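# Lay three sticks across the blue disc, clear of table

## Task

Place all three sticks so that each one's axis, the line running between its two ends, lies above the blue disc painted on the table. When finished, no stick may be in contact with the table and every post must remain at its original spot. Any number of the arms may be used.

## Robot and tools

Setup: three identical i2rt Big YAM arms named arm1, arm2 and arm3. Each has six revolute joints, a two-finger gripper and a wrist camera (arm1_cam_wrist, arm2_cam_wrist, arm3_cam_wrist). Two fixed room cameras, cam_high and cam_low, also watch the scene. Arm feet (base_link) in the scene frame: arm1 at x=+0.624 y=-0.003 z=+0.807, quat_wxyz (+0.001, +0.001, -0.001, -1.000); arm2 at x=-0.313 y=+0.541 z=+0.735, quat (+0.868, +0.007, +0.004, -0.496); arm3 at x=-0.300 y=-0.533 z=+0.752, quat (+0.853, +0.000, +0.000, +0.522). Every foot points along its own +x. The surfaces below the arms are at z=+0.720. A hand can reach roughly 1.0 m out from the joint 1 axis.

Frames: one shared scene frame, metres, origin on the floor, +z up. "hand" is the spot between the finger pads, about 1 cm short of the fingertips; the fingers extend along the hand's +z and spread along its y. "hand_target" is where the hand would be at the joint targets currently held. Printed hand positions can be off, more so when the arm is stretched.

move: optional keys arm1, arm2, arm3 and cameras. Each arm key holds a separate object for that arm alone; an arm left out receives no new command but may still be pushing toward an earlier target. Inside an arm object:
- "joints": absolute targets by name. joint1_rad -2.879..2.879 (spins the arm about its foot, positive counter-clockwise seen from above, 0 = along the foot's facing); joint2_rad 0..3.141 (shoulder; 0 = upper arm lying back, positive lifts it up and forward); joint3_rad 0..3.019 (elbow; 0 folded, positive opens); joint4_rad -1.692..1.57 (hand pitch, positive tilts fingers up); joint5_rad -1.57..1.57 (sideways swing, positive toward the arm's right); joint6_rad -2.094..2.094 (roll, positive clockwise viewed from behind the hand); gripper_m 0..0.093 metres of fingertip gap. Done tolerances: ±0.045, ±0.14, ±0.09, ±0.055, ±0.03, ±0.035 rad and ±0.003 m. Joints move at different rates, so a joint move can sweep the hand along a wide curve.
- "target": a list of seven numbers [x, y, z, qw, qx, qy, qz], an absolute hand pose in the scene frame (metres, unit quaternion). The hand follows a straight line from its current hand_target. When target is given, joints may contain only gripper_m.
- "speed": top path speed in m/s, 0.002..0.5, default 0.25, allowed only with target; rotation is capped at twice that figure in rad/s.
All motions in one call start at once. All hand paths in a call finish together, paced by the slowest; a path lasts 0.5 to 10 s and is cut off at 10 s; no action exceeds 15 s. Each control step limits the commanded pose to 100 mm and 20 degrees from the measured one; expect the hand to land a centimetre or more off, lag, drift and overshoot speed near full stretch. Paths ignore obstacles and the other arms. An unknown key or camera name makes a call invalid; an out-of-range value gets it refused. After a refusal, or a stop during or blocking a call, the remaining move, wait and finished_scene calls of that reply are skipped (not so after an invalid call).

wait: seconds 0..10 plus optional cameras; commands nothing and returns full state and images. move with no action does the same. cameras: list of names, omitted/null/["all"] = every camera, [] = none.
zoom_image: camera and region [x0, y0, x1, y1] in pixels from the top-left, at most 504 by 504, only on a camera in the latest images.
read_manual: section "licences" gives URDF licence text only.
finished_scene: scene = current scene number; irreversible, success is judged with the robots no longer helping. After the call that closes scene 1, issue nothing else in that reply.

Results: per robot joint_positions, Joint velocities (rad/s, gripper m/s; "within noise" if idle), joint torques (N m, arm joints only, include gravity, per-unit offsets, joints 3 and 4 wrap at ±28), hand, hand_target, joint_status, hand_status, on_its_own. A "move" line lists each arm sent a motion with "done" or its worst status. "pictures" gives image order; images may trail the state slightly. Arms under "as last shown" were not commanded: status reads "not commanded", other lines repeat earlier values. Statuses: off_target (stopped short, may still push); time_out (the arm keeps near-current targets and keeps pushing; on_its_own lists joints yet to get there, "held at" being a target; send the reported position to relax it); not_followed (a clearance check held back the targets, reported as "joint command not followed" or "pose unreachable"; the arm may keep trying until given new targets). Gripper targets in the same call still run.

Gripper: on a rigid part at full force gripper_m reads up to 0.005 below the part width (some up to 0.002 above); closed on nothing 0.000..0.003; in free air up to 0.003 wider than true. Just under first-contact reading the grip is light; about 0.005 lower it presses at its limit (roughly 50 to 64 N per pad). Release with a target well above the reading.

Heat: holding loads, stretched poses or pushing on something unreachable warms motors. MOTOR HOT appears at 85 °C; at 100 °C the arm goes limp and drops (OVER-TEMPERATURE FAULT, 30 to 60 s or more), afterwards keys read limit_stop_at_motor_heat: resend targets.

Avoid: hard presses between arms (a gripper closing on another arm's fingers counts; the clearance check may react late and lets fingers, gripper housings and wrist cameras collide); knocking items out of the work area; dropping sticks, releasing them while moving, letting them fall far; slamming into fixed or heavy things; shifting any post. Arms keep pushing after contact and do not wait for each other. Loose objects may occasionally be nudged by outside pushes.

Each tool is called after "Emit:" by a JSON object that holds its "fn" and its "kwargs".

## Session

Emit:
{"fn": "move", "kwargs": {}}

Emit:
{"fn": "zoom_image", "kwargs": {"camera": "cam_high", "region": [280, 100, 660, 420]}}

Scene clock: 0.00 s.
Joint torques (N m): no reading
Heat: arm1: hottest joint1_rad 30 °C; arm2: hottest joint2_rad 30 °C; arm3: hottest joint2_rad 35 °C.
Joint velocities: within noise
arm1.joint_positions: joint1_rad=-0.126 joint2_rad=+0.554 joint3_rad=+1.440 joint4_rad=-1.328 joint5_rad=-0.212 joint6_rad=-0.024 gripper_m=+0.09396
arm1.joint_status: not commanded
arm1.hand: x=+0.4224 y=-0.0126 z=+1.3852 quat_wxyz=(-0.051, -0.843, -0.014, +0.536) (m; scene frame)
arm1.hand_target: x=+0.4259 y=-0.0130 z=+1.3947 quat_wxyz=(-0.049, -0.836, -0.015, +0.546) (m; scene frame)
arm1.hand_status: not commanded
arm2.joint_positions: joint1_rad=-0.023 joint2_rad=+0.640 joint3_rad=+1.413 joint4_rad=-1.216 joint5_rad=-0.279 joint6_rad=-0.395 gripper_m=+0.09396
arm2.joint_status: not commanded
arm2.hand: x=-0.1503 y=+0.3360 z=+1.3055 quat_wxyz=(-0.471, -0.208, -0.817, +0.258) (m; scene frame)
arm2.hand_target: x=-0.1521 y=+0.3391 z=+1.3197 quat_wxyz=(-0.481, -0.203, -0.810, +0.268) (m; scene frame)
arm2.hand_status: not commanded
arm3.joint_positions: joint1_rad=+0.027 joint2_rad=+0.445 joint3_rad=+1.326 joint4_rad=-1.200 joint5_rad=-0.092 joint6_rad=-0.287 gripper_m=+0.09396
arm3.joint_status: not commanded
arm3.hand: x=-0.2337 y=-0.3580 z=+1.3243 quat_wxyz=(-0.520, +0.546, -0.598, -0.272) (m; scene frame)
arm3.hand_target: x=-0.2353 y=-0.3613 z=+1.3363 quat_wxyz=(-0.530, +0.541, -0.592, -0.276) (m; scene frame)
arm3.hand_status: not commanded
pictures: arm1_cam_wrist, arm2_cam_wrist, arm3_cam_wrist, cam_high, cam_low
Images, in order (width x height): arm1_cam_wrist 672x504, arm2_cam_wrist 672x504, arm3_cam_wrist 672x504, cam_high 896x504, cam_low 896x504.

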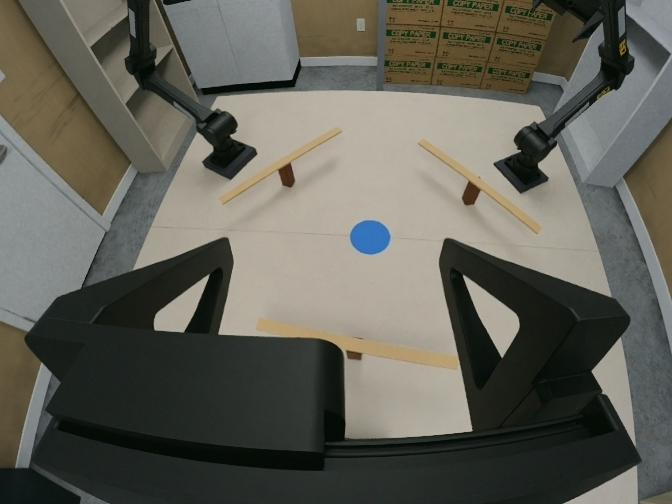

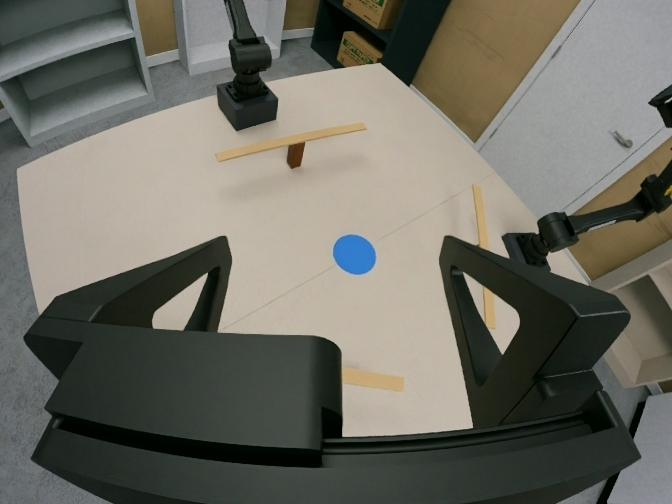

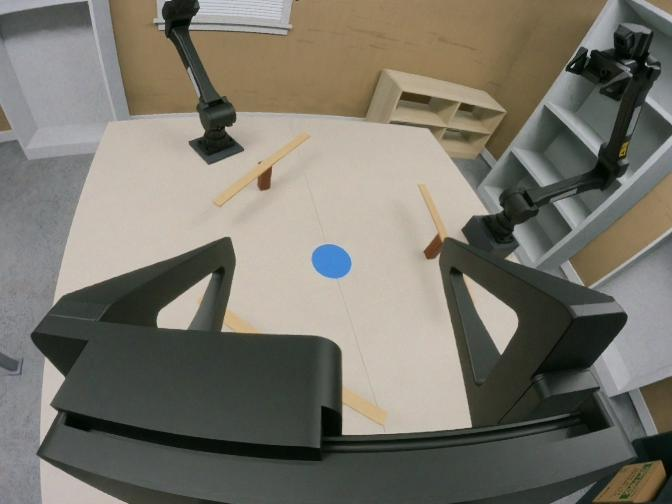

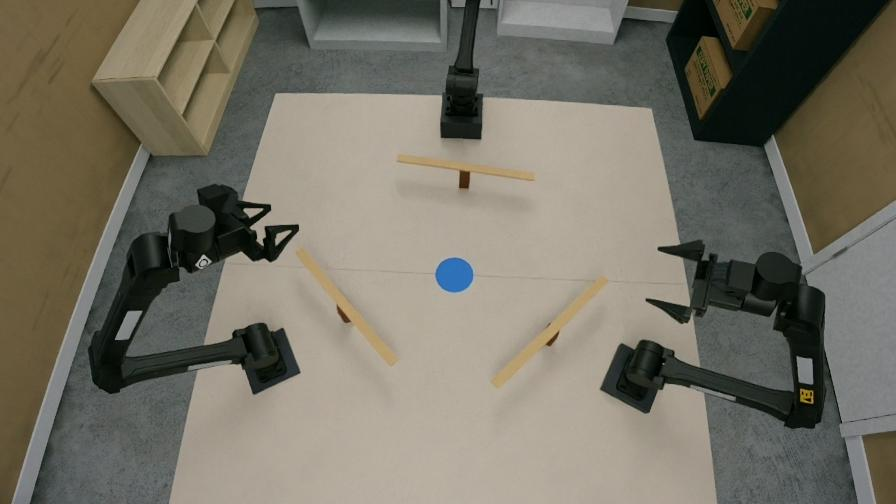

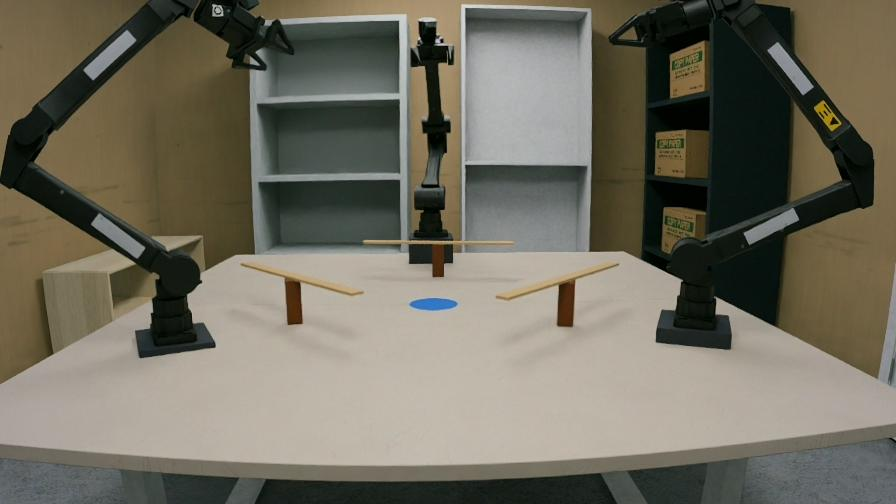

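Scaled by 1.326 from the camera's 896x504 image, which has a finer 1280x720 frame.

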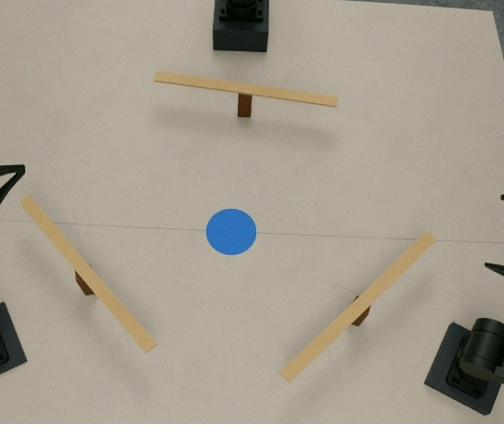

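Emit:
{"fn": "move", "kwargs": {"arm1": {"target":[0.349,0.038,0.89,0,0.749,0.6626,0],"speed":0.35}, "arm2": {"target":[-0.195,0.266,0.89,0,-0.3633,0.9317,0],"speed":0.35}, "arm3": {"target":[-0.164,-0.313,0.89,0,-0.9262,0.3771,0],"speed":0.35}, "cameras": ["arm1_cam_wrist","arm2_cam_wrist","arm3_cam_wrist","cam_low"]}}

Scene clock: 7.67 s.
Joint torques (N m): arm1=[1.26 -5.89 8.34 0.44 0.01 -0.04] | arm2=[2.32 -5.07 8.7 0.76 0.01 -0.07] | arm3=[-0.91 -6.65 10.19 0.59 0 -0.12]
Heat: arm1: hottest joint1_rad 30 °C; arm2: hottest joint2_rad 30 °C; arm3: hottest joint2_rad 35 °C.
move: arm1 done; arm2 done; arm3 done
Joint velocities: within noise
arm1.joint_positions: joint1_rad=-0.150 joint2_rad=+1.175 joint3_rad=+0.704 joint4_rad=-1.108 joint5_rad=+0.000 joint6_rad=-1.583 gripper_m=+0.09397
arm1.joint_status: not commanded
arm1.hand: x=+0.3507 y=+0.0386 z=+0.8909 quat_wxyz=(-0.005, -0.753, -0.658, -0.003) (m; scene frame)
arm1.hand_target: x=+0.3489 y=+0.0380 z=+0.8901 quat_wxyz=(+0.000, -0.749, -0.663, +0.000) (m; scene frame)
arm1.hand_status: done (0.002 m and 1.0 deg from the pose sent, 0.503 m and 100.4 deg at the start)
arm2.joint_positions: joint1_rad=-0.125 joint2_rad=+1.134 joint3_rad=+0.887 joint4_rad=-1.318 joint5_rad=+0.005 joint6_rad=-1.888 gripper_m=+0.09397
arm2.joint_status: not commanded
arm2.hand: x=-0.1979 y=+0.2669 z=+0.8912 quat_wxyz=(-0.001, +0.354, -0.935, -0.005) (m; scene frame)
arm2.hand_target: x=-0.1951 y=+0.2660 z=+0.8900 quat_wxyz=(+0.000, +0.363, -0.932, +0.000) (m; scene frame)
arm2.hand_status: done (0.003 m and 1.2 deg from the pose sent, 0.424 m and 93.4 deg at the start)
arm3.joint_positions: joint1_rad=-0.085 joint2_rad=+1.056 joint3_rad=+0.756 joint4_rad=-1.297 joint5_rad=-0.001 joint6_rad=-1.337 gripper_m=+0.09397
arm3.joint_status: not commanded
arm3.hand: x=-0.1661 y=-0.3187 z=+0.8853 quat_wxyz=(+0.012, +0.923, -0.386, -0.003) (m; scene frame)
arm3.hand_target: x=-0.1640 y=-0.3131 z=+0.8901 quat_wxyz=(+0.000, +0.926, -0.377, +0.000) (m; scene frame)
arm3.hand_status: done (0.008 m and 1.8 deg from the pose sent, 0.442 m and 86.1 deg at the start)
pictures: arm1_cam_wrist, arm2_cam_wrist, arm3_cam_wrist, cam_low
Images, in order (width x height): arm1_cam_wrist 672x504, arm2_cam_wrist 672x504, arm3_cam_wrist 672x504, cam_low 896x504.

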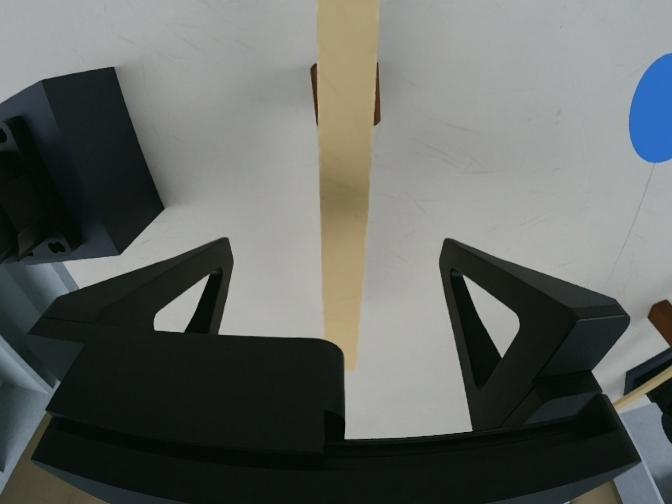

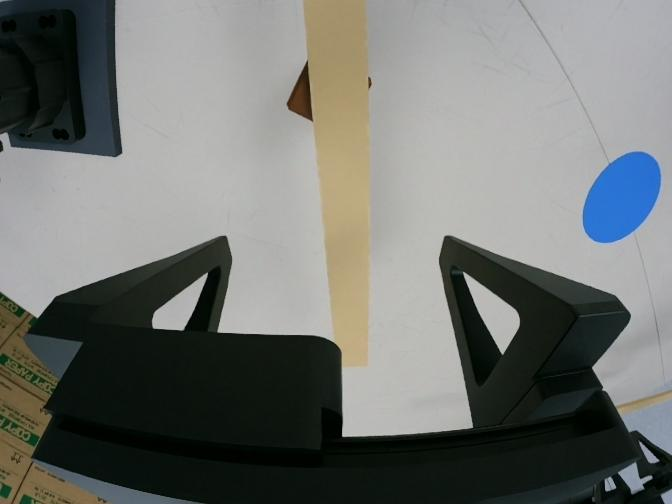

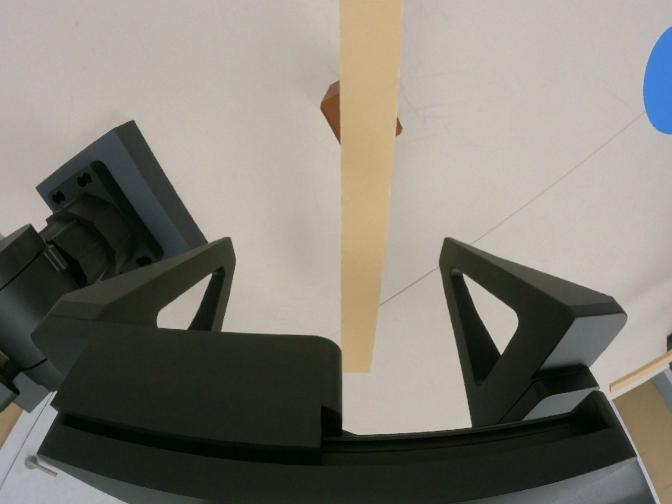

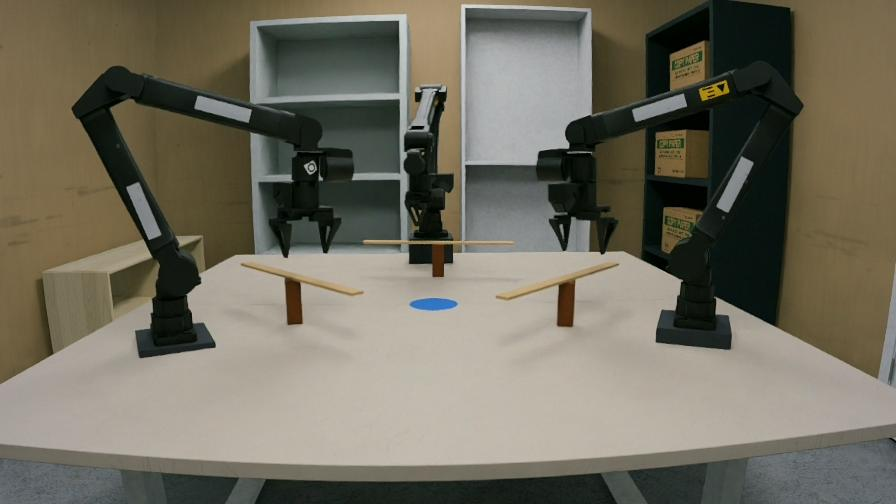

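Emit:
{"fn": "move", "kwargs": {"arm1": {"target":[0.348,0.033,0.806,0,0.749,0.6626,0]}, "arm2": {"target":[-0.193,0.267,0.806,0,-0.3907,0.9205,0]}, "arm3": {"target":[-0.150,-0.307,0.809,0,-0.9262,0.3771,0]}}}

Emit:
{"fn": "zoom_image", "kwargs": {"camera": "cam_low", "region": [240, 220, 380, 330]}}

Emit:
{"fn": "zoom_image", "kwargs": {"camera": "cam_low", "region": [490, 220, 630, 330]}}

Emit:
{"fn": "zoom_image", "kwargs": {"camera": "cam_low", "region": [350, 200, 520, 290]}}

Scene clock: 11.83 s.
Joint torques (N m): arm1=[1.14 -6.71 6.87 0.65 -0.06 0.05] | arm2=[2.32 -5.66 7.94 0.76 0 -0.06] | arm3=[-1.61 -7.47 9.21 0.47 -0.01 -0.12]
Heat: arm1: hottest joint1_rad 30 °C; arm2: hottest joint2_rad 30 °C; arm3: hottest joint2_rad 35 °C.
move: arm1 done; arm2 done; arm3 done
Joint velocities: within noise
arm1.joint_positions: joint1_rad=-0.134 joint2_rad=+1.351 joint3_rad=+0.577 joint4_rad=-0.807 joint5_rad=+0.000 joint6_rad=-1.580 gripper_m=+0.09397
arm1.joint_status: not commanded
arm1.hand: x=+0.3506 y=+0.0341 z=+0.8063 quat_wxyz=(-0.005, -0.749, -0.663, -0.003) (m; scene frame)
arm1.hand_target: x=+0.3480 y=+0.0330 z=+0.8061 quat_wxyz=(+0.000, -0.749, -0.663, +0.000) (m; scene frame)
arm1.hand_status: done (0.003 m and 0.7 deg from the pose sent, 0.085 m and 1.0 deg at the start)
arm2.joint_positions: joint1_rad=-0.120 joint2_rad=+1.235 joint3_rad=+0.724 joint4_rad=-1.059 joint5_rad=+0.006 joint6_rad=-1.941 gripper_m=+0.09397
arm2.joint_status: not commanded
arm2.hand: x=-0.1968 y=+0.2689 z=+0.8058 quat_wxyz=(+0.000, +0.381, -0.924, -0.007) (m; scene frame)
arm2.hand_target: x=-0.1930 y=+0.2670 z=+0.8061 quat_wxyz=(+0.000, +0.391, -0.920, +0.000) (m; scene frame)
arm2.hand_status: done (0.004 m and 1.4 deg from the pose sent, 0.085 m and 4.5 deg at the start)
arm3.joint_positions: joint1_rad=-0.104 joint2_rad=+1.205 joint3_rad=+0.629 joint4_rad=-1.020 joint5_rad=-0.001 joint6_rad=-1.369 gripper_m=+0.09397
arm3.joint_status: not commanded
arm3.hand: x=-0.1560 y=-0.3123 z=+0.8048 quat_wxyz=(+0.012, +0.925, -0.380, -0.003) (m; scene frame)
arm3.hand_target: x=-0.1501 y=-0.3071 z=+0.8090 quat_wxyz=(+0.000, +0.926, -0.377, +0.000) (m; scene frame)
arm3.hand_status: done (0.009 m and 1.5 deg from the pose sent, 0.079 m and 1.8 deg at the start)
pictures: arm1_cam_wrist, arm2_cam_wrist, arm3_cam_wrist, cam_high, cam_low
Images, in order (width x height): arm1_cam_wrist 672x504, arm2_cam_wrist 672x504, arm3_cam_wrist 672x504, cam_high 896x504, cam_low 896x504.

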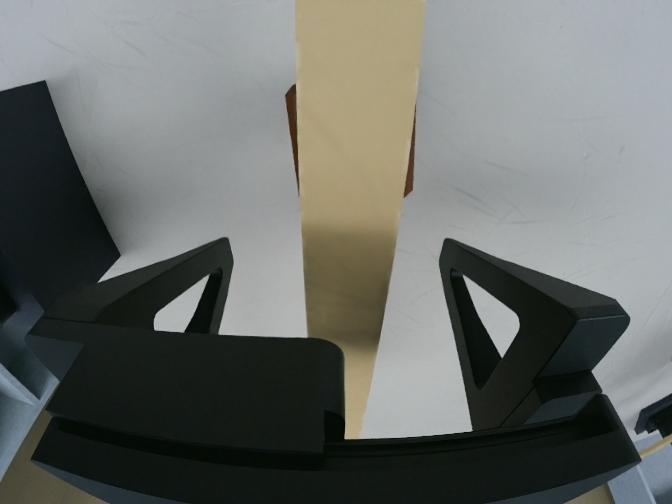

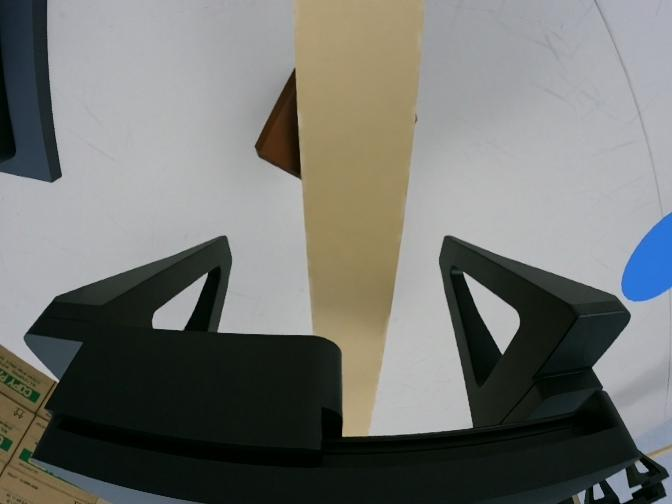

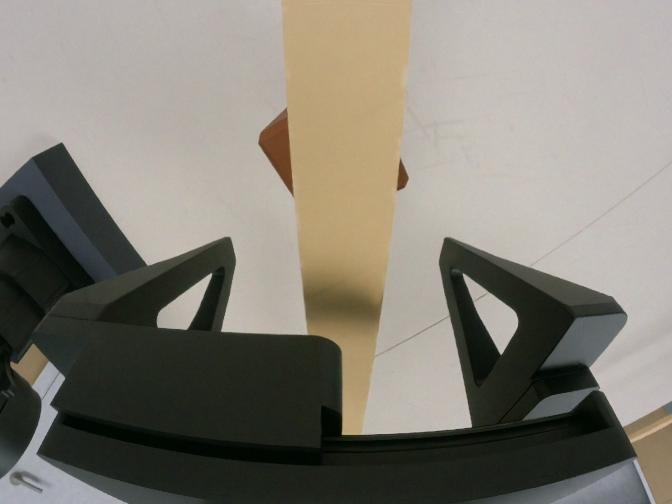

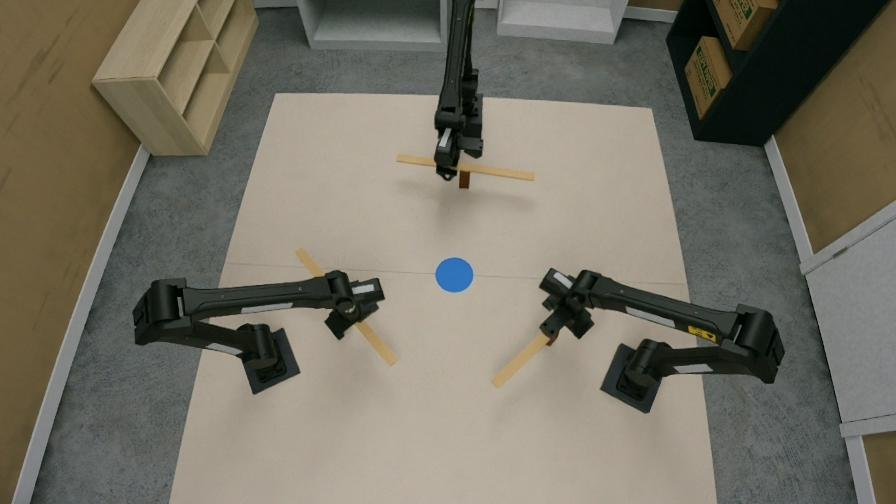

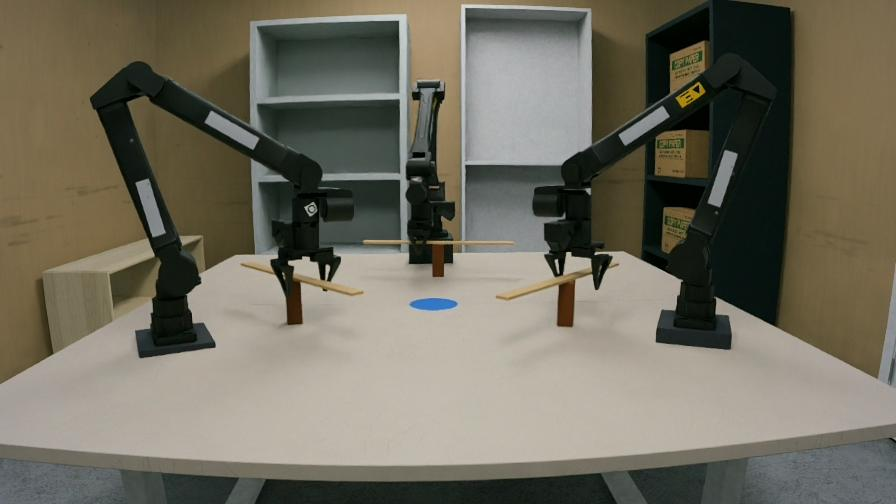

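Scaled by 3.600 from the camera's 896x504 image, which has a finer 1280x720 frame.

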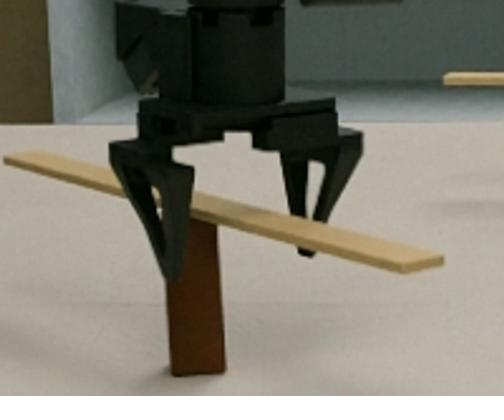

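Scaled by 3.600 from the camera's 896x504 image, which has a finer 1280x720 frame.

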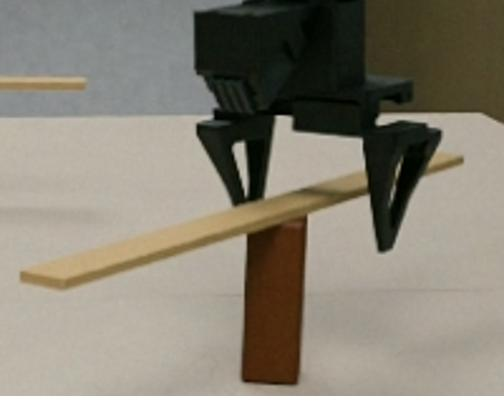

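Scaled by 2.965 from the camera's 896x504 image, which has a finer 1280x720 frame.

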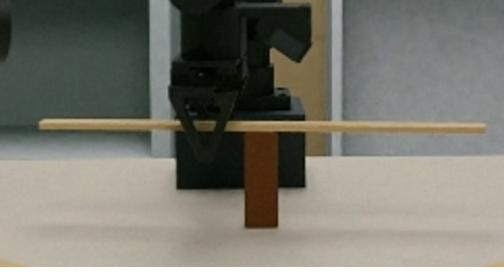

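Emit:
{"fn": "move", "kwargs": {"arm1": {"target":[0.341,0.033,0.808,0,0.749,0.6626,0]}, "arm2": {"target":[-0.186,0.260,0.808,0,-0.3907,0.9205,0]}, "arm3": {"target":[-0.146,-0.303,0.813,0,-0.9262,0.3771,0]}, "cameras": []}}

Emit:
{"fn": "move", "kwargs": {"arm1": {"joints":{"gripper_m":0.024}}, "arm2": {"joints":{"gripper_m":0.024}}, "arm3": {"joints":{"gripper_m":0.024}}, "cameras": ["arm1_cam_wrist","arm2_cam_wrist","arm3_cam_wrist","cam_high"]}}

Scene clock: 13.83 s.
Joint torques (N m): arm1=[1.14 -5.89 8.77 0.29 -0.1 -0.02] | arm2=[2.32 -4.66 9.8 0.64 0 0.02] | arm3=[-2.08 -6.77 10.89 0.23 0 -0.12]
Heat: arm1: hottest joint1_rad 30 °C; arm2: hottest joint2_rad 30 °C; arm3: hottest joint2_rad 35 °C.
move: arm1 done; arm2 off_target; arm3 off_target
Joint velocities: within noise
arm1.joint_positions: joint1_rad=-0.132 joint2_rad=+1.351 joint3_rad=+0.577 joint4_rad=-0.807 joint5_rad=+0.000 joint6_rad=-1.578 gripper_m=+0.09397
arm1.joint_status: not commanded
arm1.hand: x=+0.3506 y=+0.0335 z=+0.8063 quat_wxyz=(-0.005, -0.749, -0.663, -0.003) (m; scene frame)
arm1.hand_target: x=+0.3412 y=+0.0330 z=+0.8081 quat_wxyz=(+0.000, -0.749, -0.662, +0.000) (m; scene frame)
arm1.hand_status: done (0.010 m and 0.7 deg from the pose sent, 0.010 m and 0.7 deg at the start)
arm2.joint_positions: joint1_rad=-0.108 joint2_rad=+1.245 joint3_rad=+0.724 joint4_rad=-1.059 joint5_rad=+0.006 joint6_rad=-1.942 gripper_m=+0.09397
arm2.joint_status: not commanded
arm2.hand: x=-0.1938 y=+0.2708 z=+0.8032 quat_wxyz=(+0.000, +0.387, -0.922, -0.012) (m; scene frame)
arm2.hand_target: x=-0.1861 y=+0.2603 z=+0.8082 quat_wxyz=(+0.000, +0.391, -0.921, +0.000) (m; scene frame)
arm2.hand_status: off_target (0.014 m and 1.4 deg from the pose sent, 0.014 m and 1.4 deg at the start)
arm3.joint_positions: joint1_rad=-0.108 joint2_rad=+1.205 joint3_rad=+0.629 joint4_rad=-1.020 joint5_rad=-0.001 joint6_rad=-1.374 gripper_m=+0.09397
arm3.joint_status: not commanded
arm3.hand: x=-0.1552 y=-0.3129 z=+0.8048 quat_wxyz=(+0.012, +0.925, -0.379, -0.003) (m; scene frame)
arm3.hand_target: x=-0.1462 y=-0.3033 z=+0.8130 quat_wxyz=(+0.000, +0.926, -0.377, +0.000) (m; scene frame)
arm3.hand_status: off_target (0.016 m and 1.5 deg from the pose sent, 0.016 m and 1.5 deg at the start)
pictures: none
No camera images: "cameras" was empty.

Scene clock: 14.50 s.
Joint torques (N m): arm1=[1.79 -5.25 8.66 0.17 -0.07 0.06] | arm2=[2.32 -4.78 9.8 0.62 0 0.03] | arm3=[-1.96 -6.83 10.89 0.23 -0.03 -0.11]
Heat: arm1: hottest joint1_rad 30 °C; arm2: hottest joint2_rad 30 °C; arm3: hottest joint2_rad 35 °C.
move: arm1 done; arm2 done; arm3 done
Joint velocities: within noise
arm1.joint_positions: joint1_rad=-0.131 joint2_rad=+1.351 joint3_rad=+0.577 joint4_rad=-0.807 joint5_rad=+0.000 joint6_rad=-1.577 gripper_m=+0.02682
arm1.joint_status: all done
arm1.hand: x=+0.3505 y=+0.0334 z=+0.8063 quat_wxyz=(-0.005, -0.749, -0.662, -0.003) (m; scene frame)
arm1.hand_target: x=+0.3412 y=+0.0330 z=+0.8081 quat_wxyz=(+0.000, -0.749, -0.663, +0.000) (m; scene frame)
arm1.hand_status: not commanded
arm2.joint_positions: joint1_rad=-0.108 joint2_rad=+1.245 joint3_rad=+0.724 joint4_rad=-1.058 joint5_rad=+0.006 joint6_rad=-1.942 gripper_m=+0.02590
arm2.joint_status: all done
arm2.hand: x=-0.1938 y=+0.2707 z=+0.8032 quat_wxyz=(+0.000, +0.387, -0.922, -0.011) (m; scene frame)
arm2.hand_target: x=-0.1861 y=+0.2602 z=+0.8082 quat_wxyz=(+0.000, +0.391, -0.921, +0.000) (m; scene frame)
arm2.hand_status: not commanded
arm3.joint_positions: joint1_rad=-0.108 joint2_rad=+1.205 joint3_rad=+0.629 joint4_rad=-1.020 joint5_rad=+0.000 joint6_rad=-1.375 gripper_m=+0.02630
arm3.joint_status: all done
arm3.hand: x=-0.1551 y=-0.3129 z=+0.8048 quat_wxyz=(+0.012, +0.926, -0.379, -0.003) (m; scene frame)
arm3.hand_target: x=-0.1462 y=-0.3033 z=+0.8130 quat_wxyz=(+0.000, +0.926, -0.377, +0.000) (m; scene frame)
arm3.hand_status: not commanded
pictures: arm1_cam_wrist, arm2_cam_wrist, arm3_cam_wrist, cam_high
Images, in order (width x height): arm1_cam_wrist 672x504, arm2_cam_wrist 672x504, arm3_cam_wrist 672x504, cam_high 896x504.

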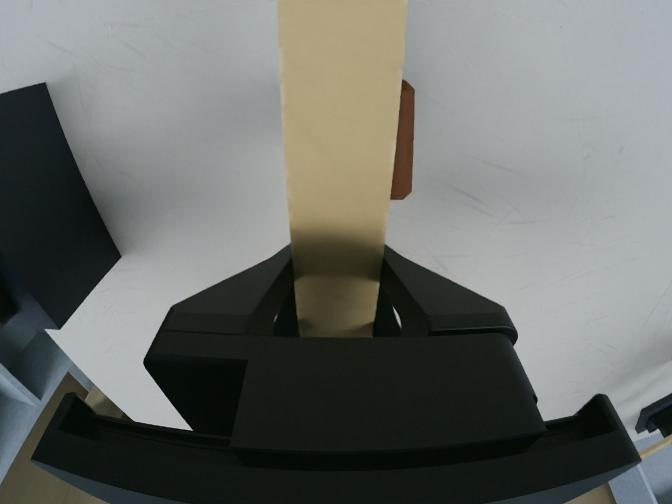

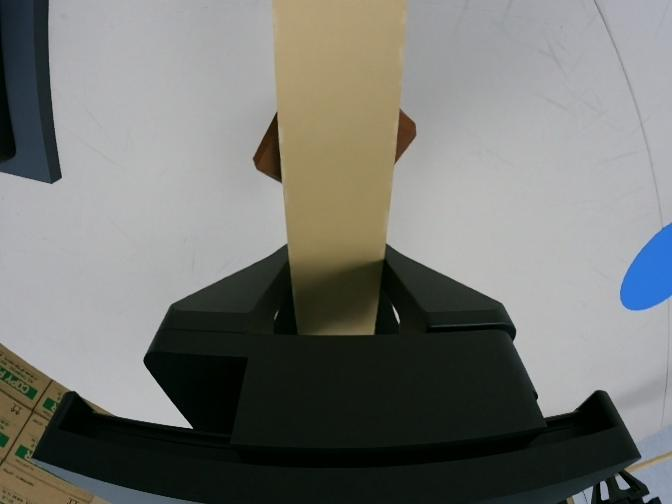

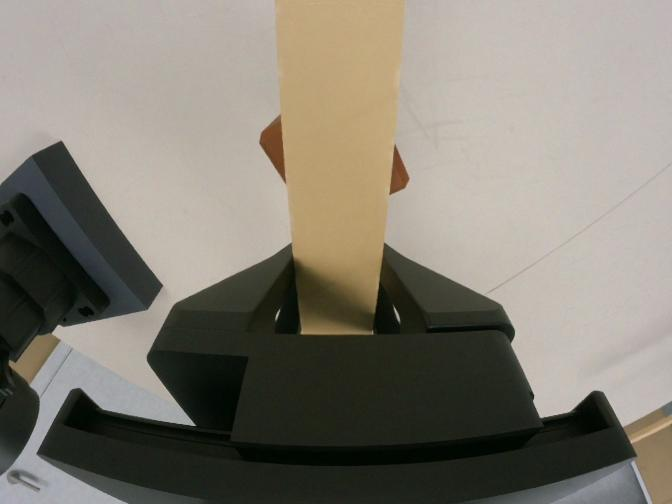

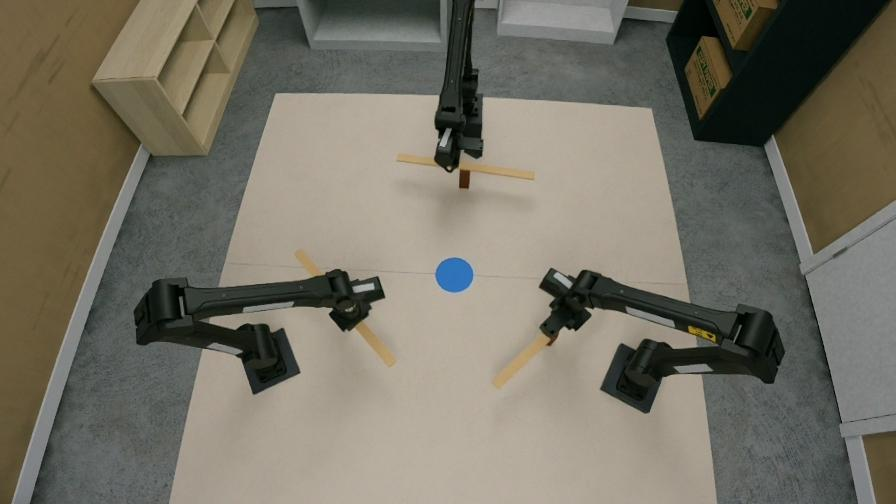

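Emit:
{"fn": "move", "kwargs": {"arm1": {"target":[0.341,0.033,0.90,0,0.749,0.6626,0]}, "arm2": {"target":[-0.186,0.260,0.905,0,-0.3907,0.9205,0]}, "arm3": {"target":[-0.146,-0.303,0.90,0,-0.9262,0.3771,0]}, "cameras": ["cam_low"]}}

Emit:
{"fn": "move", "kwargs": {"arm1": {"target":[0.335,-0.023,0.94,-0.0015,0.9902,-0.0104,-0.1392],"speed":0.3}, "arm2": {"target":[-0.154,0.311,0.94,0.1209,0.4914,0.8598,-0.0691],"speed":0.3}, "arm3": {"target":[-0.194,-0.274,0.94,0.1217,-0.4801,0.8661,0.0675],"speed":0.3}}}

Emit:
{"fn": "zoom_image", "kwargs": {"camera": "cam_high", "region": [280, 100, 660, 420]}}

Scene clock: 17.93 s.
Joint torques (N m): arm1=[1.96 -5.19 11.47 -0.55 -0.05 0] | arm2=[2.37 -5.07 12.55 -0.32 -0.04 0.05] | arm3=[-1.96 -6.71 12.59 -0.27 -0.05 -0.11]
Heat: arm1: hottest joint1_rad 30 °C; arm2: hottest joint2_rad 30 °C; arm3: hottest joint2_rad 35 °C.
move: arm1 off_target; arm2 off_target; arm3 off_target
Joint velocities: within noise
arm1.joint_positions: joint1_rad=-0.131 joint2_rad=+1.174 joint3_rad=+0.698 joint4_rad=-1.110 joint5_rad=+0.000 joint6_rad=-1.577 gripper_m=+0.02682
arm1.joint_status: not commanded
arm1.hand: x=+0.3526 y=+0.0332 z=+0.8895 quat_wxyz=(-0.007, -0.749, -0.662, -0.005) (m; scene frame)
arm1.hand_target: x=+0.3413 y=+0.0329 z=+0.8999 quat_wxyz=(+0.000, -0.749, -0.663, +0.000) (m; scene frame)
arm1.hand_status: off_target (0.016 m and 1.0 deg from the pose sent, 0.094 m and 0.7 deg at the start)
arm2.joint_positions: joint1_rad=-0.107 joint2_rad=+1.146 joint3_rad=+0.886 joint4_rad=-1.331 joint5_rad=+0.006 joint6_rad=-1.942 gripper_m=+0.02590
arm2.joint_status: not commanded
arm2.hand: x=-0.1946 y=+0.2718 z=+0.8878 quat_wxyz=(+0.000, +0.388, -0.922, -0.017) (m; scene frame)
arm2.hand_target: x=-0.1863 y=+0.2606 z=+0.9049 quat_wxyz=(+0.000, +0.391, -0.921, +0.000) (m; scene frame)
arm2.hand_status: off_target (0.023 m and 2.0 deg from the pose sent, 0.103 m and 1.4 deg at the start)
arm3.joint_positions: joint1_rad=-0.108 joint2_rad=+1.097 joint3_rad=+0.787 joint4_rad=-1.290 joint5_rad=+0.000 joint6_rad=-1.376 gripper_m=+0.02630
arm3.joint_status: not commanded
arm3.hand: x=-0.1538 y=-0.3112 z=+0.8864 quat_wxyz=(+0.014, +0.926, -0.378, -0.003) (m; scene frame)
arm3.hand_target: x=-0.1462 y=-0.3033 z=+0.8999 quat_wxyz=(+0.000, +0.926, -0.377, +0.000) (m; scene frame)
arm3.hand_status: off_target (0.018 m and 1.6 deg from the pose sent, 0.096 m and 1.4 deg at the start)
pictures: cam_low
Images, in order (width x height): cam_low 896x504.

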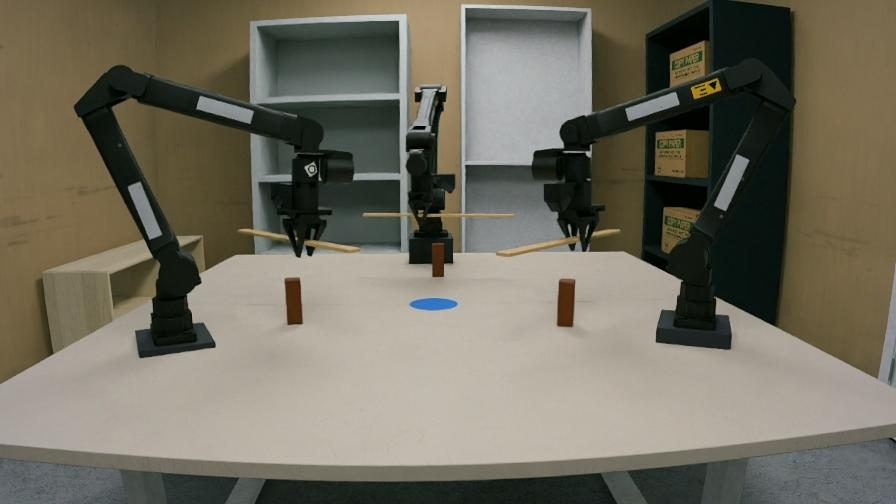

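Scene clock: 21.97 s.
Joint torques (N m): arm1=[1.2 -4.66 9.21 1.26 0.07 0.02] | arm2=[2.26 -3.43 9.14 1.59 0.14 0.11] | arm3=[-0.44 -6.01 10.84 1.22 0.18 0.1]
Heat: arm1: hottest joint1_rad 30 °C; arm2: hottest joint2_rad 30 °C; arm3: hottest joint2_rad 35 °C.
move: arm1 done; arm2 done; arm3 off_target
Joint velocities: within noise
arm1.joint_positions: joint1_rad=+0.084 joint2_rad=+0.952 joint3_rad=+0.672 joint4_rad=-1.031 joint5_rad=+0.031 joint6_rad=+0.101 gripper_m=+0.02672
arm1.joint_status: not commanded
arm1.hand: x=+0.3365 y=-0.0213 z=+0.9395 quat_wxyz=(+0.002, -0.992, +0.009, +0.129) (m; scene frame)
arm1.hand_target: x=+0.3351 y=-0.0230 z=+0.9399 quat_wxyz=(+0.001, -0.990, +0.010, +0.139) (m; scene frame)
arm1.hand_status: done (0.002 m and 1.2 deg from the pose sent, 0.078 m and 85.5 deg at the start)
arm2.joint_positions: joint1_rad=+0.098 joint2_rad=+0.867 joint3_rad=+0.824 joint4_rad=-1.261 joint5_rad=+0.037 joint6_rad=+0.090 gripper_m=+0.02578
arm2.joint_status: not commanded
arm2.hand: x=-0.1566 y=+0.3109 z=+0.9385 quat_wxyz=(-0.110, -0.491, -0.862, +0.064) (m; scene frame)
arm2.hand_target: x=-0.1540 y=+0.3110 z=+0.9401 quat_wxyz=(-0.121, -0.491, -0.860, +0.069) (m; scene frame)
arm2.hand_status: done (0.003 m and 1.4 deg from the pose sent, 0.077 m and 106.2 deg at the start)
arm3.joint_positions: joint1_rad=+0.112 joint2_rad=+0.896 joint3_rad=+0.769 joint4_rad=-1.209 joint5_rad=+0.053 joint6_rad=+0.185 gripper_m=+0.02628
arm3.joint_status: not commanded
arm3.hand: x=-0.1942 y=-0.2795 z=+0.9318 quat_wxyz=(-0.107, +0.484, -0.867, -0.055) (m; scene frame)
arm3.hand_target: x=-0.1940 y=-0.2742 z=+0.9402 quat_wxyz=(-0.122, +0.480, -0.866, -0.068) (m; scene frame)
arm3.hand_status: off_target (0.010 m and 2.2 deg from the pose sent, 0.077 m and 79.2 deg at the start)
pictures: arm1_cam_wrist, arm2_cam_wrist, arm3_cam_wrist, cam_high, cam_low
Images, in order (width x height): arm1_cam_wrist 672x504, arm2_cam_wrist 672x504, arm3_cam_wrist 672x504, cam_high 896x504, cam_low 896x504.

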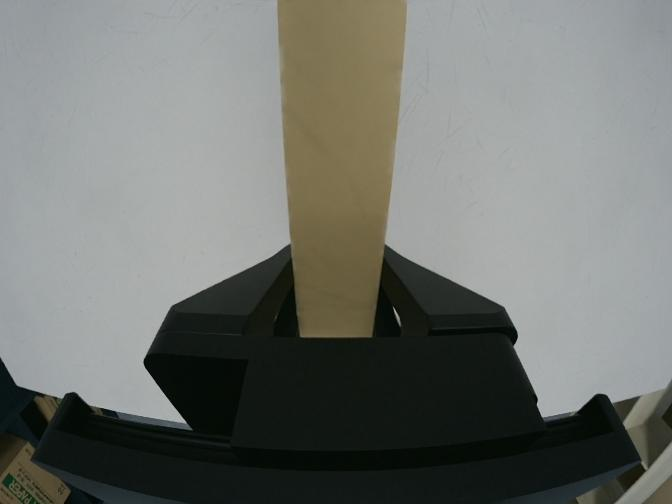

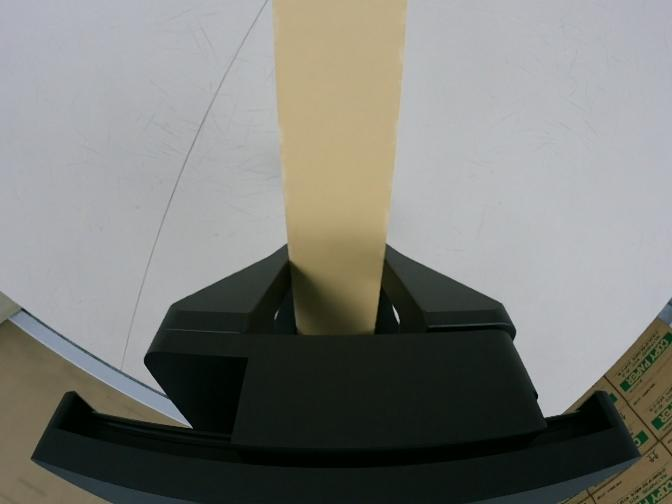

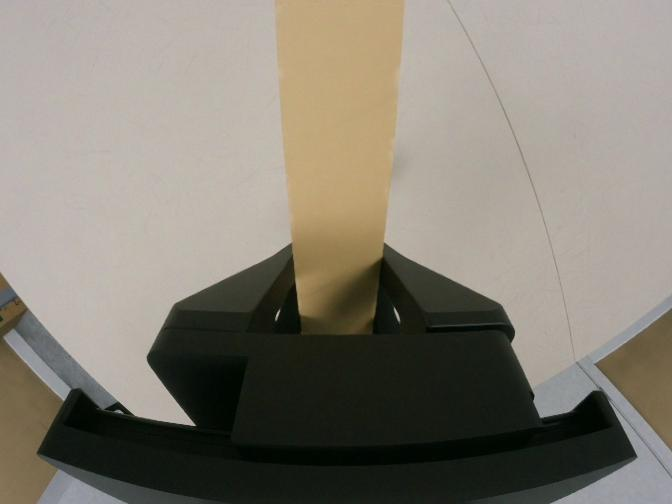

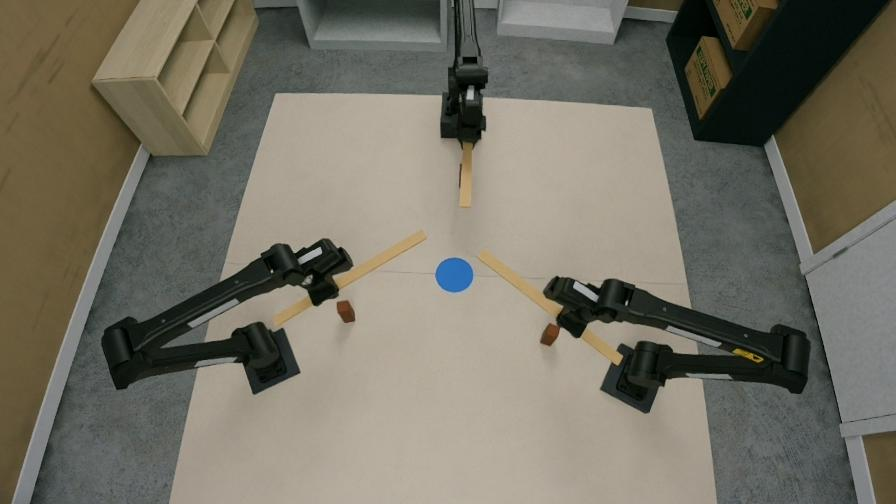

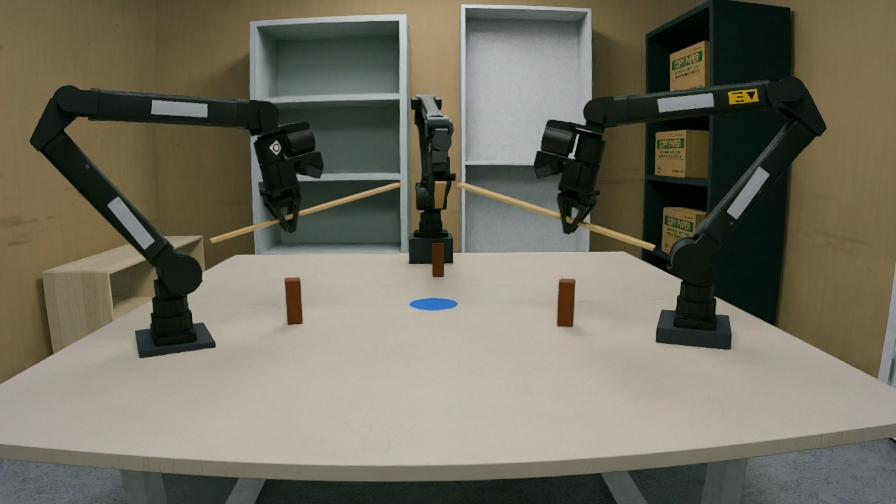

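Scaled by 1.326 from the camera's 896x504 image, which has a finer 1280x720 frame.

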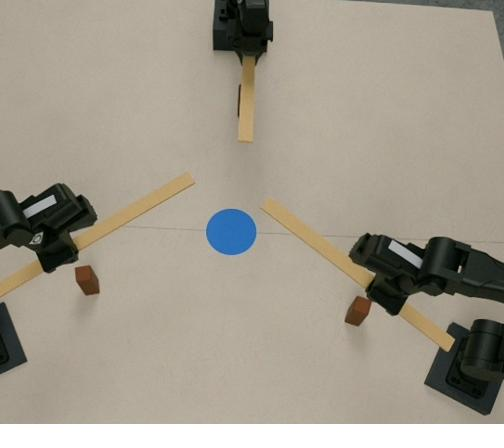

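Emit:
{"fn": "move", "kwargs": {"arm1": {"target":[0.260,-0.0135,0.925,-0.0018,0.9848,-0.0103,-0.1736],"speed":0.15}, "arm2": {"target":[-0.110,0.240,0.935,0.1507,0.4887,0.8550,-0.0861],"speed":0.15}, "arm3": {"target":[-0.150,-0.210,0.922,0.1518,-0.4774,0.8613,0.0842],"speed":0.15}, "cameras": []}}

Emit:
{"fn": "move", "kwargs": {"arm1": {"target":[0.167,-0.015,0.911,-0.0018,0.9848,-0.0103,-0.1736],"speed":0.12}, "arm2": {"target":[-0.060,0.1585,0.923,0.1507,0.4887,0.8550,-0.0861],"speed":0.12}, "arm3": {"target":[-0.104,-0.144,0.907,0.1518,-0.4774,0.8613,0.0842],"speed":0.12}, "cameras": ["cam_high","cam_low"]}}

Emit:
{"fn": "zoom_image", "kwargs": {"camera": "cam_high", "region": [330, 130, 600, 350]}}

Emit:
{"fn": "zoom_image", "kwargs": {"camera": "cam_low", "region": [270, 180, 610, 340]}}

Scene clock: 26.03 s.
Joint torques (N m): arm1=[0.67 -6.36 14.05 1.24 -0.15 -0.11] | arm2=[0.09 -4.42 15.28 1.63 0.15 -0.07] | arm3=[-1.96 -6.89 15.01 1.36 0.01 -0.1]
Heat: arm1: hottest joint1_rad 30 °C; arm2: hottest joint2_rad 30 °C; arm3: hottest joint2_rad 35 °C.
move: arm1 off_target; arm2 off_target; arm3 off_target
Joint velocities: within noise
arm1.joint_positions: joint1_rad=+0.048 joint2_rad=+1.139 joint3_rad=+0.682 joint4_rad=-0.833 joint5_rad=+0.027 joint6_rad=+0.067 gripper_m=+0.02672
arm1.joint_status: not commanded
arm1.hand: x=+0.2879 y=-0.0140 z=+0.9024 quat_wxyz=(+0.004, -0.990, +0.011, +0.140) (m; scene frame)
arm1.hand_target: x=+0.2619 y=-0.0134 z=+0.9257 quat_wxyz=(+0.002, -0.985, +0.010, +0.174) (m; scene frame)
arm1.hand_status: off_target (0.036 m and 3.9 deg from the pose sent, 0.078 m and 5.1 deg at the start)
arm2.joint_positions: joint1_rad=+0.098 joint2_rad=+1.047 joint3_rad=+0.830 joint4_rad=-1.084 joint5_rad=+0.038 joint6_rad=+0.088 gripper_m=+0.02578
arm2.joint_status: not commanded
arm2.hand: x=-0.1244 y=+0.2669 z=+0.9016 quat_wxyz=(-0.111, -0.490, -0.862, +0.066) (m; scene frame)
arm2.hand_target: x=-0.1116 y=+0.2423 z=+0.9356 quat_wxyz=(-0.151, -0.489, -0.855, +0.087) (m; scene frame)
arm2.hand_status: off_target (0.045 m and 5.2 deg from the pose sent, 0.085 m and 5.4 deg at the start)
arm3.joint_positions: joint1_rad=+0.072 joint2_rad=+1.072 joint3_rad=+0.773 joint4_rad=-0.997 joint5_rad=+0.053 joint6_rad=+0.153 gripper_m=+0.02628
arm3.joint_status: not commanded
arm3.hand: x=-0.1614 y=-0.2311 z=+0.8969 quat_wxyz=(-0.124, +0.478, -0.867, -0.063) (m; scene frame)
arm3.hand_target: x=-0.1507 y=-0.2116 z=+0.9224 quat_wxyz=(-0.152, +0.477, -0.861, -0.084) (m; scene frame)
arm3.hand_status: off_target (0.035 m and 4.0 deg from the pose sent, 0.083 m and 6.2 deg at the start)
pictures: none
No camera images: "cameras" was empty.

Scene clock: 27.40 s.
Joint torques (N m): arm1=[-0.15 -9.17 14.27 1.7 -0.21 -0.15] | arm2=[0.62 -7.88 14.75 1.5 -0.02 -0.08] | arm3=[-1.55 -10.05 13.89 1.16 -0.02 -0.12]
Heat: arm1: hottest joint1_rad 30 °C; arm2: hottest joint2_rad 30 °C; arm3: hottest joint2_rad 35 °C.
move: arm1 off_target; arm2 off_target; arm3 off_target
Joint velocities: within noise
arm1.joint_positions: joint1_rad=+0.037 joint2_rad=+1.416 joint3_rad=+0.876 joint4_rad=-0.768 joint5_rad=+0.026 joint6_rad=+0.065 gripper_m=+0.02672
arm1.joint_status: not commanded
arm1.hand: x=+0.2018 y=-0.0140 z=+0.8853 quat_wxyz=(+0.005, -0.991, +0.015, +0.131) (m; scene frame)
arm1.hand_target: x=+0.1696 y=-0.0149 z=+0.9124 quat_wxyz=(+0.002, -0.985, +0.010, +0.174) (m; scene frame)
arm1.hand_status: off_target (0.043 m and 5.0 deg from the pose sent, 0.121 m and 3.9 deg at the start)
arm2.joint_positions: joint1_rad=+0.080 joint2_rad=+1.316 joint3_rad=+1.020 joint4_rad=-0.994 joint5_rad=+0.036 joint6_rad=+0.073 gripper_m=+0.02578
arm2.joint_status: not commanded
arm2.hand: x=-0.0738 y=+0.1854 z=+0.8934 quat_wxyz=(-0.115, -0.491, -0.861, +0.069) (m; scene frame)
arm2.hand_target: x=-0.0615 y=+0.1606 z=+0.9237 quat_wxyz=(-0.151, -0.489, -0.855, +0.087) (m; scene frame)
arm2.hand_status: off_target (0.042 m and 4.6 deg from the pose sent, 0.128 m and 5.2 deg at the start)
arm3.joint_positions: joint1_rad=+0.028 joint2_rad=+1.299 joint3_rad=+0.928 joint4_rad=-0.898 joint5_rad=+0.039 joint6_rad=+0.115 gripper_m=+0.02628
arm3.joint_status: not commanded
arm3.hand: x=-0.1148 y=-0.1615 z=+0.8909 quat_wxyz=(-0.134, +0.476, -0.866, -0.072) (m; scene frame)
arm3.hand_target: x=-0.1044 y=-0.1450 z=+0.9073 quat_wxyz=(-0.152, +0.477, -0.861, -0.084) (m; scene frame)
arm3.hand_status: off_target (0.026 m and 2.6 deg from the pose sent, 0.105 m and 4.0 deg at the start)
pictures: cam_high, cam_low
Images, in order (width x height): cam_high 896x504, cam_low 896x504.

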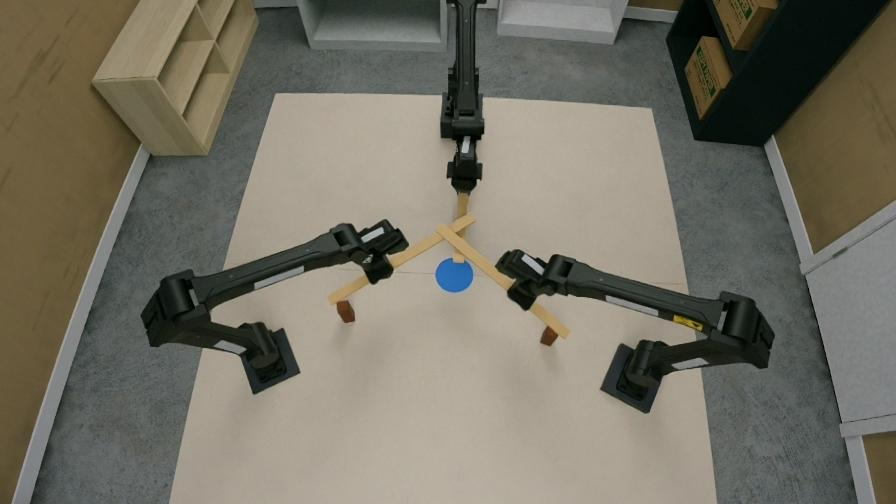

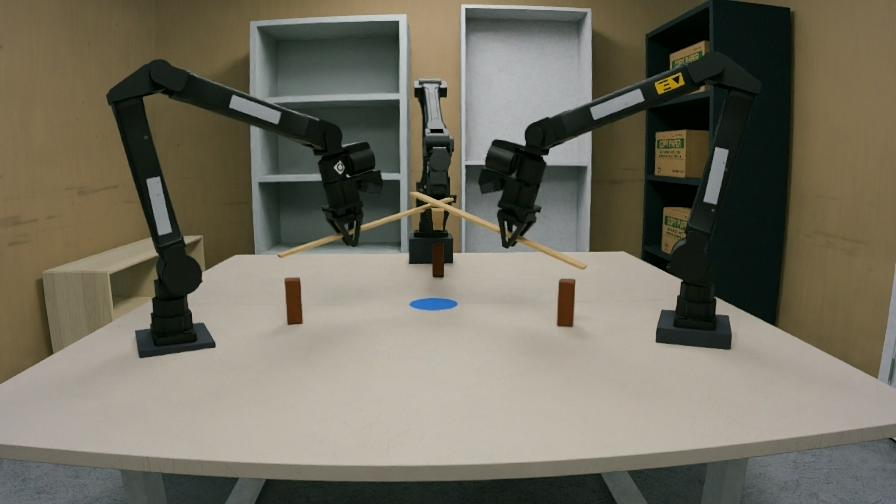

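Scaled by 1.867 from the camera's 896x504 image, which has a finer 1280x720 frame.

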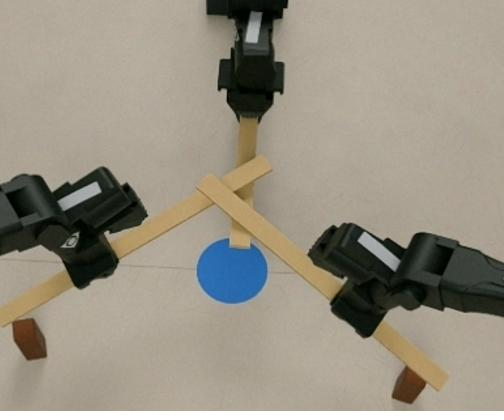

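Scaled by 1.482 from the camera's 896x504 image, which has a finer 1280x720 frame.

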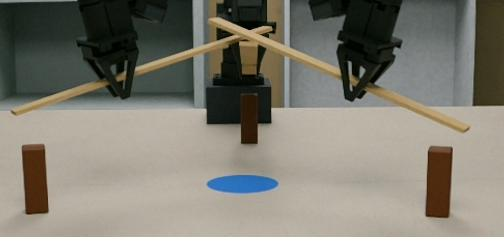

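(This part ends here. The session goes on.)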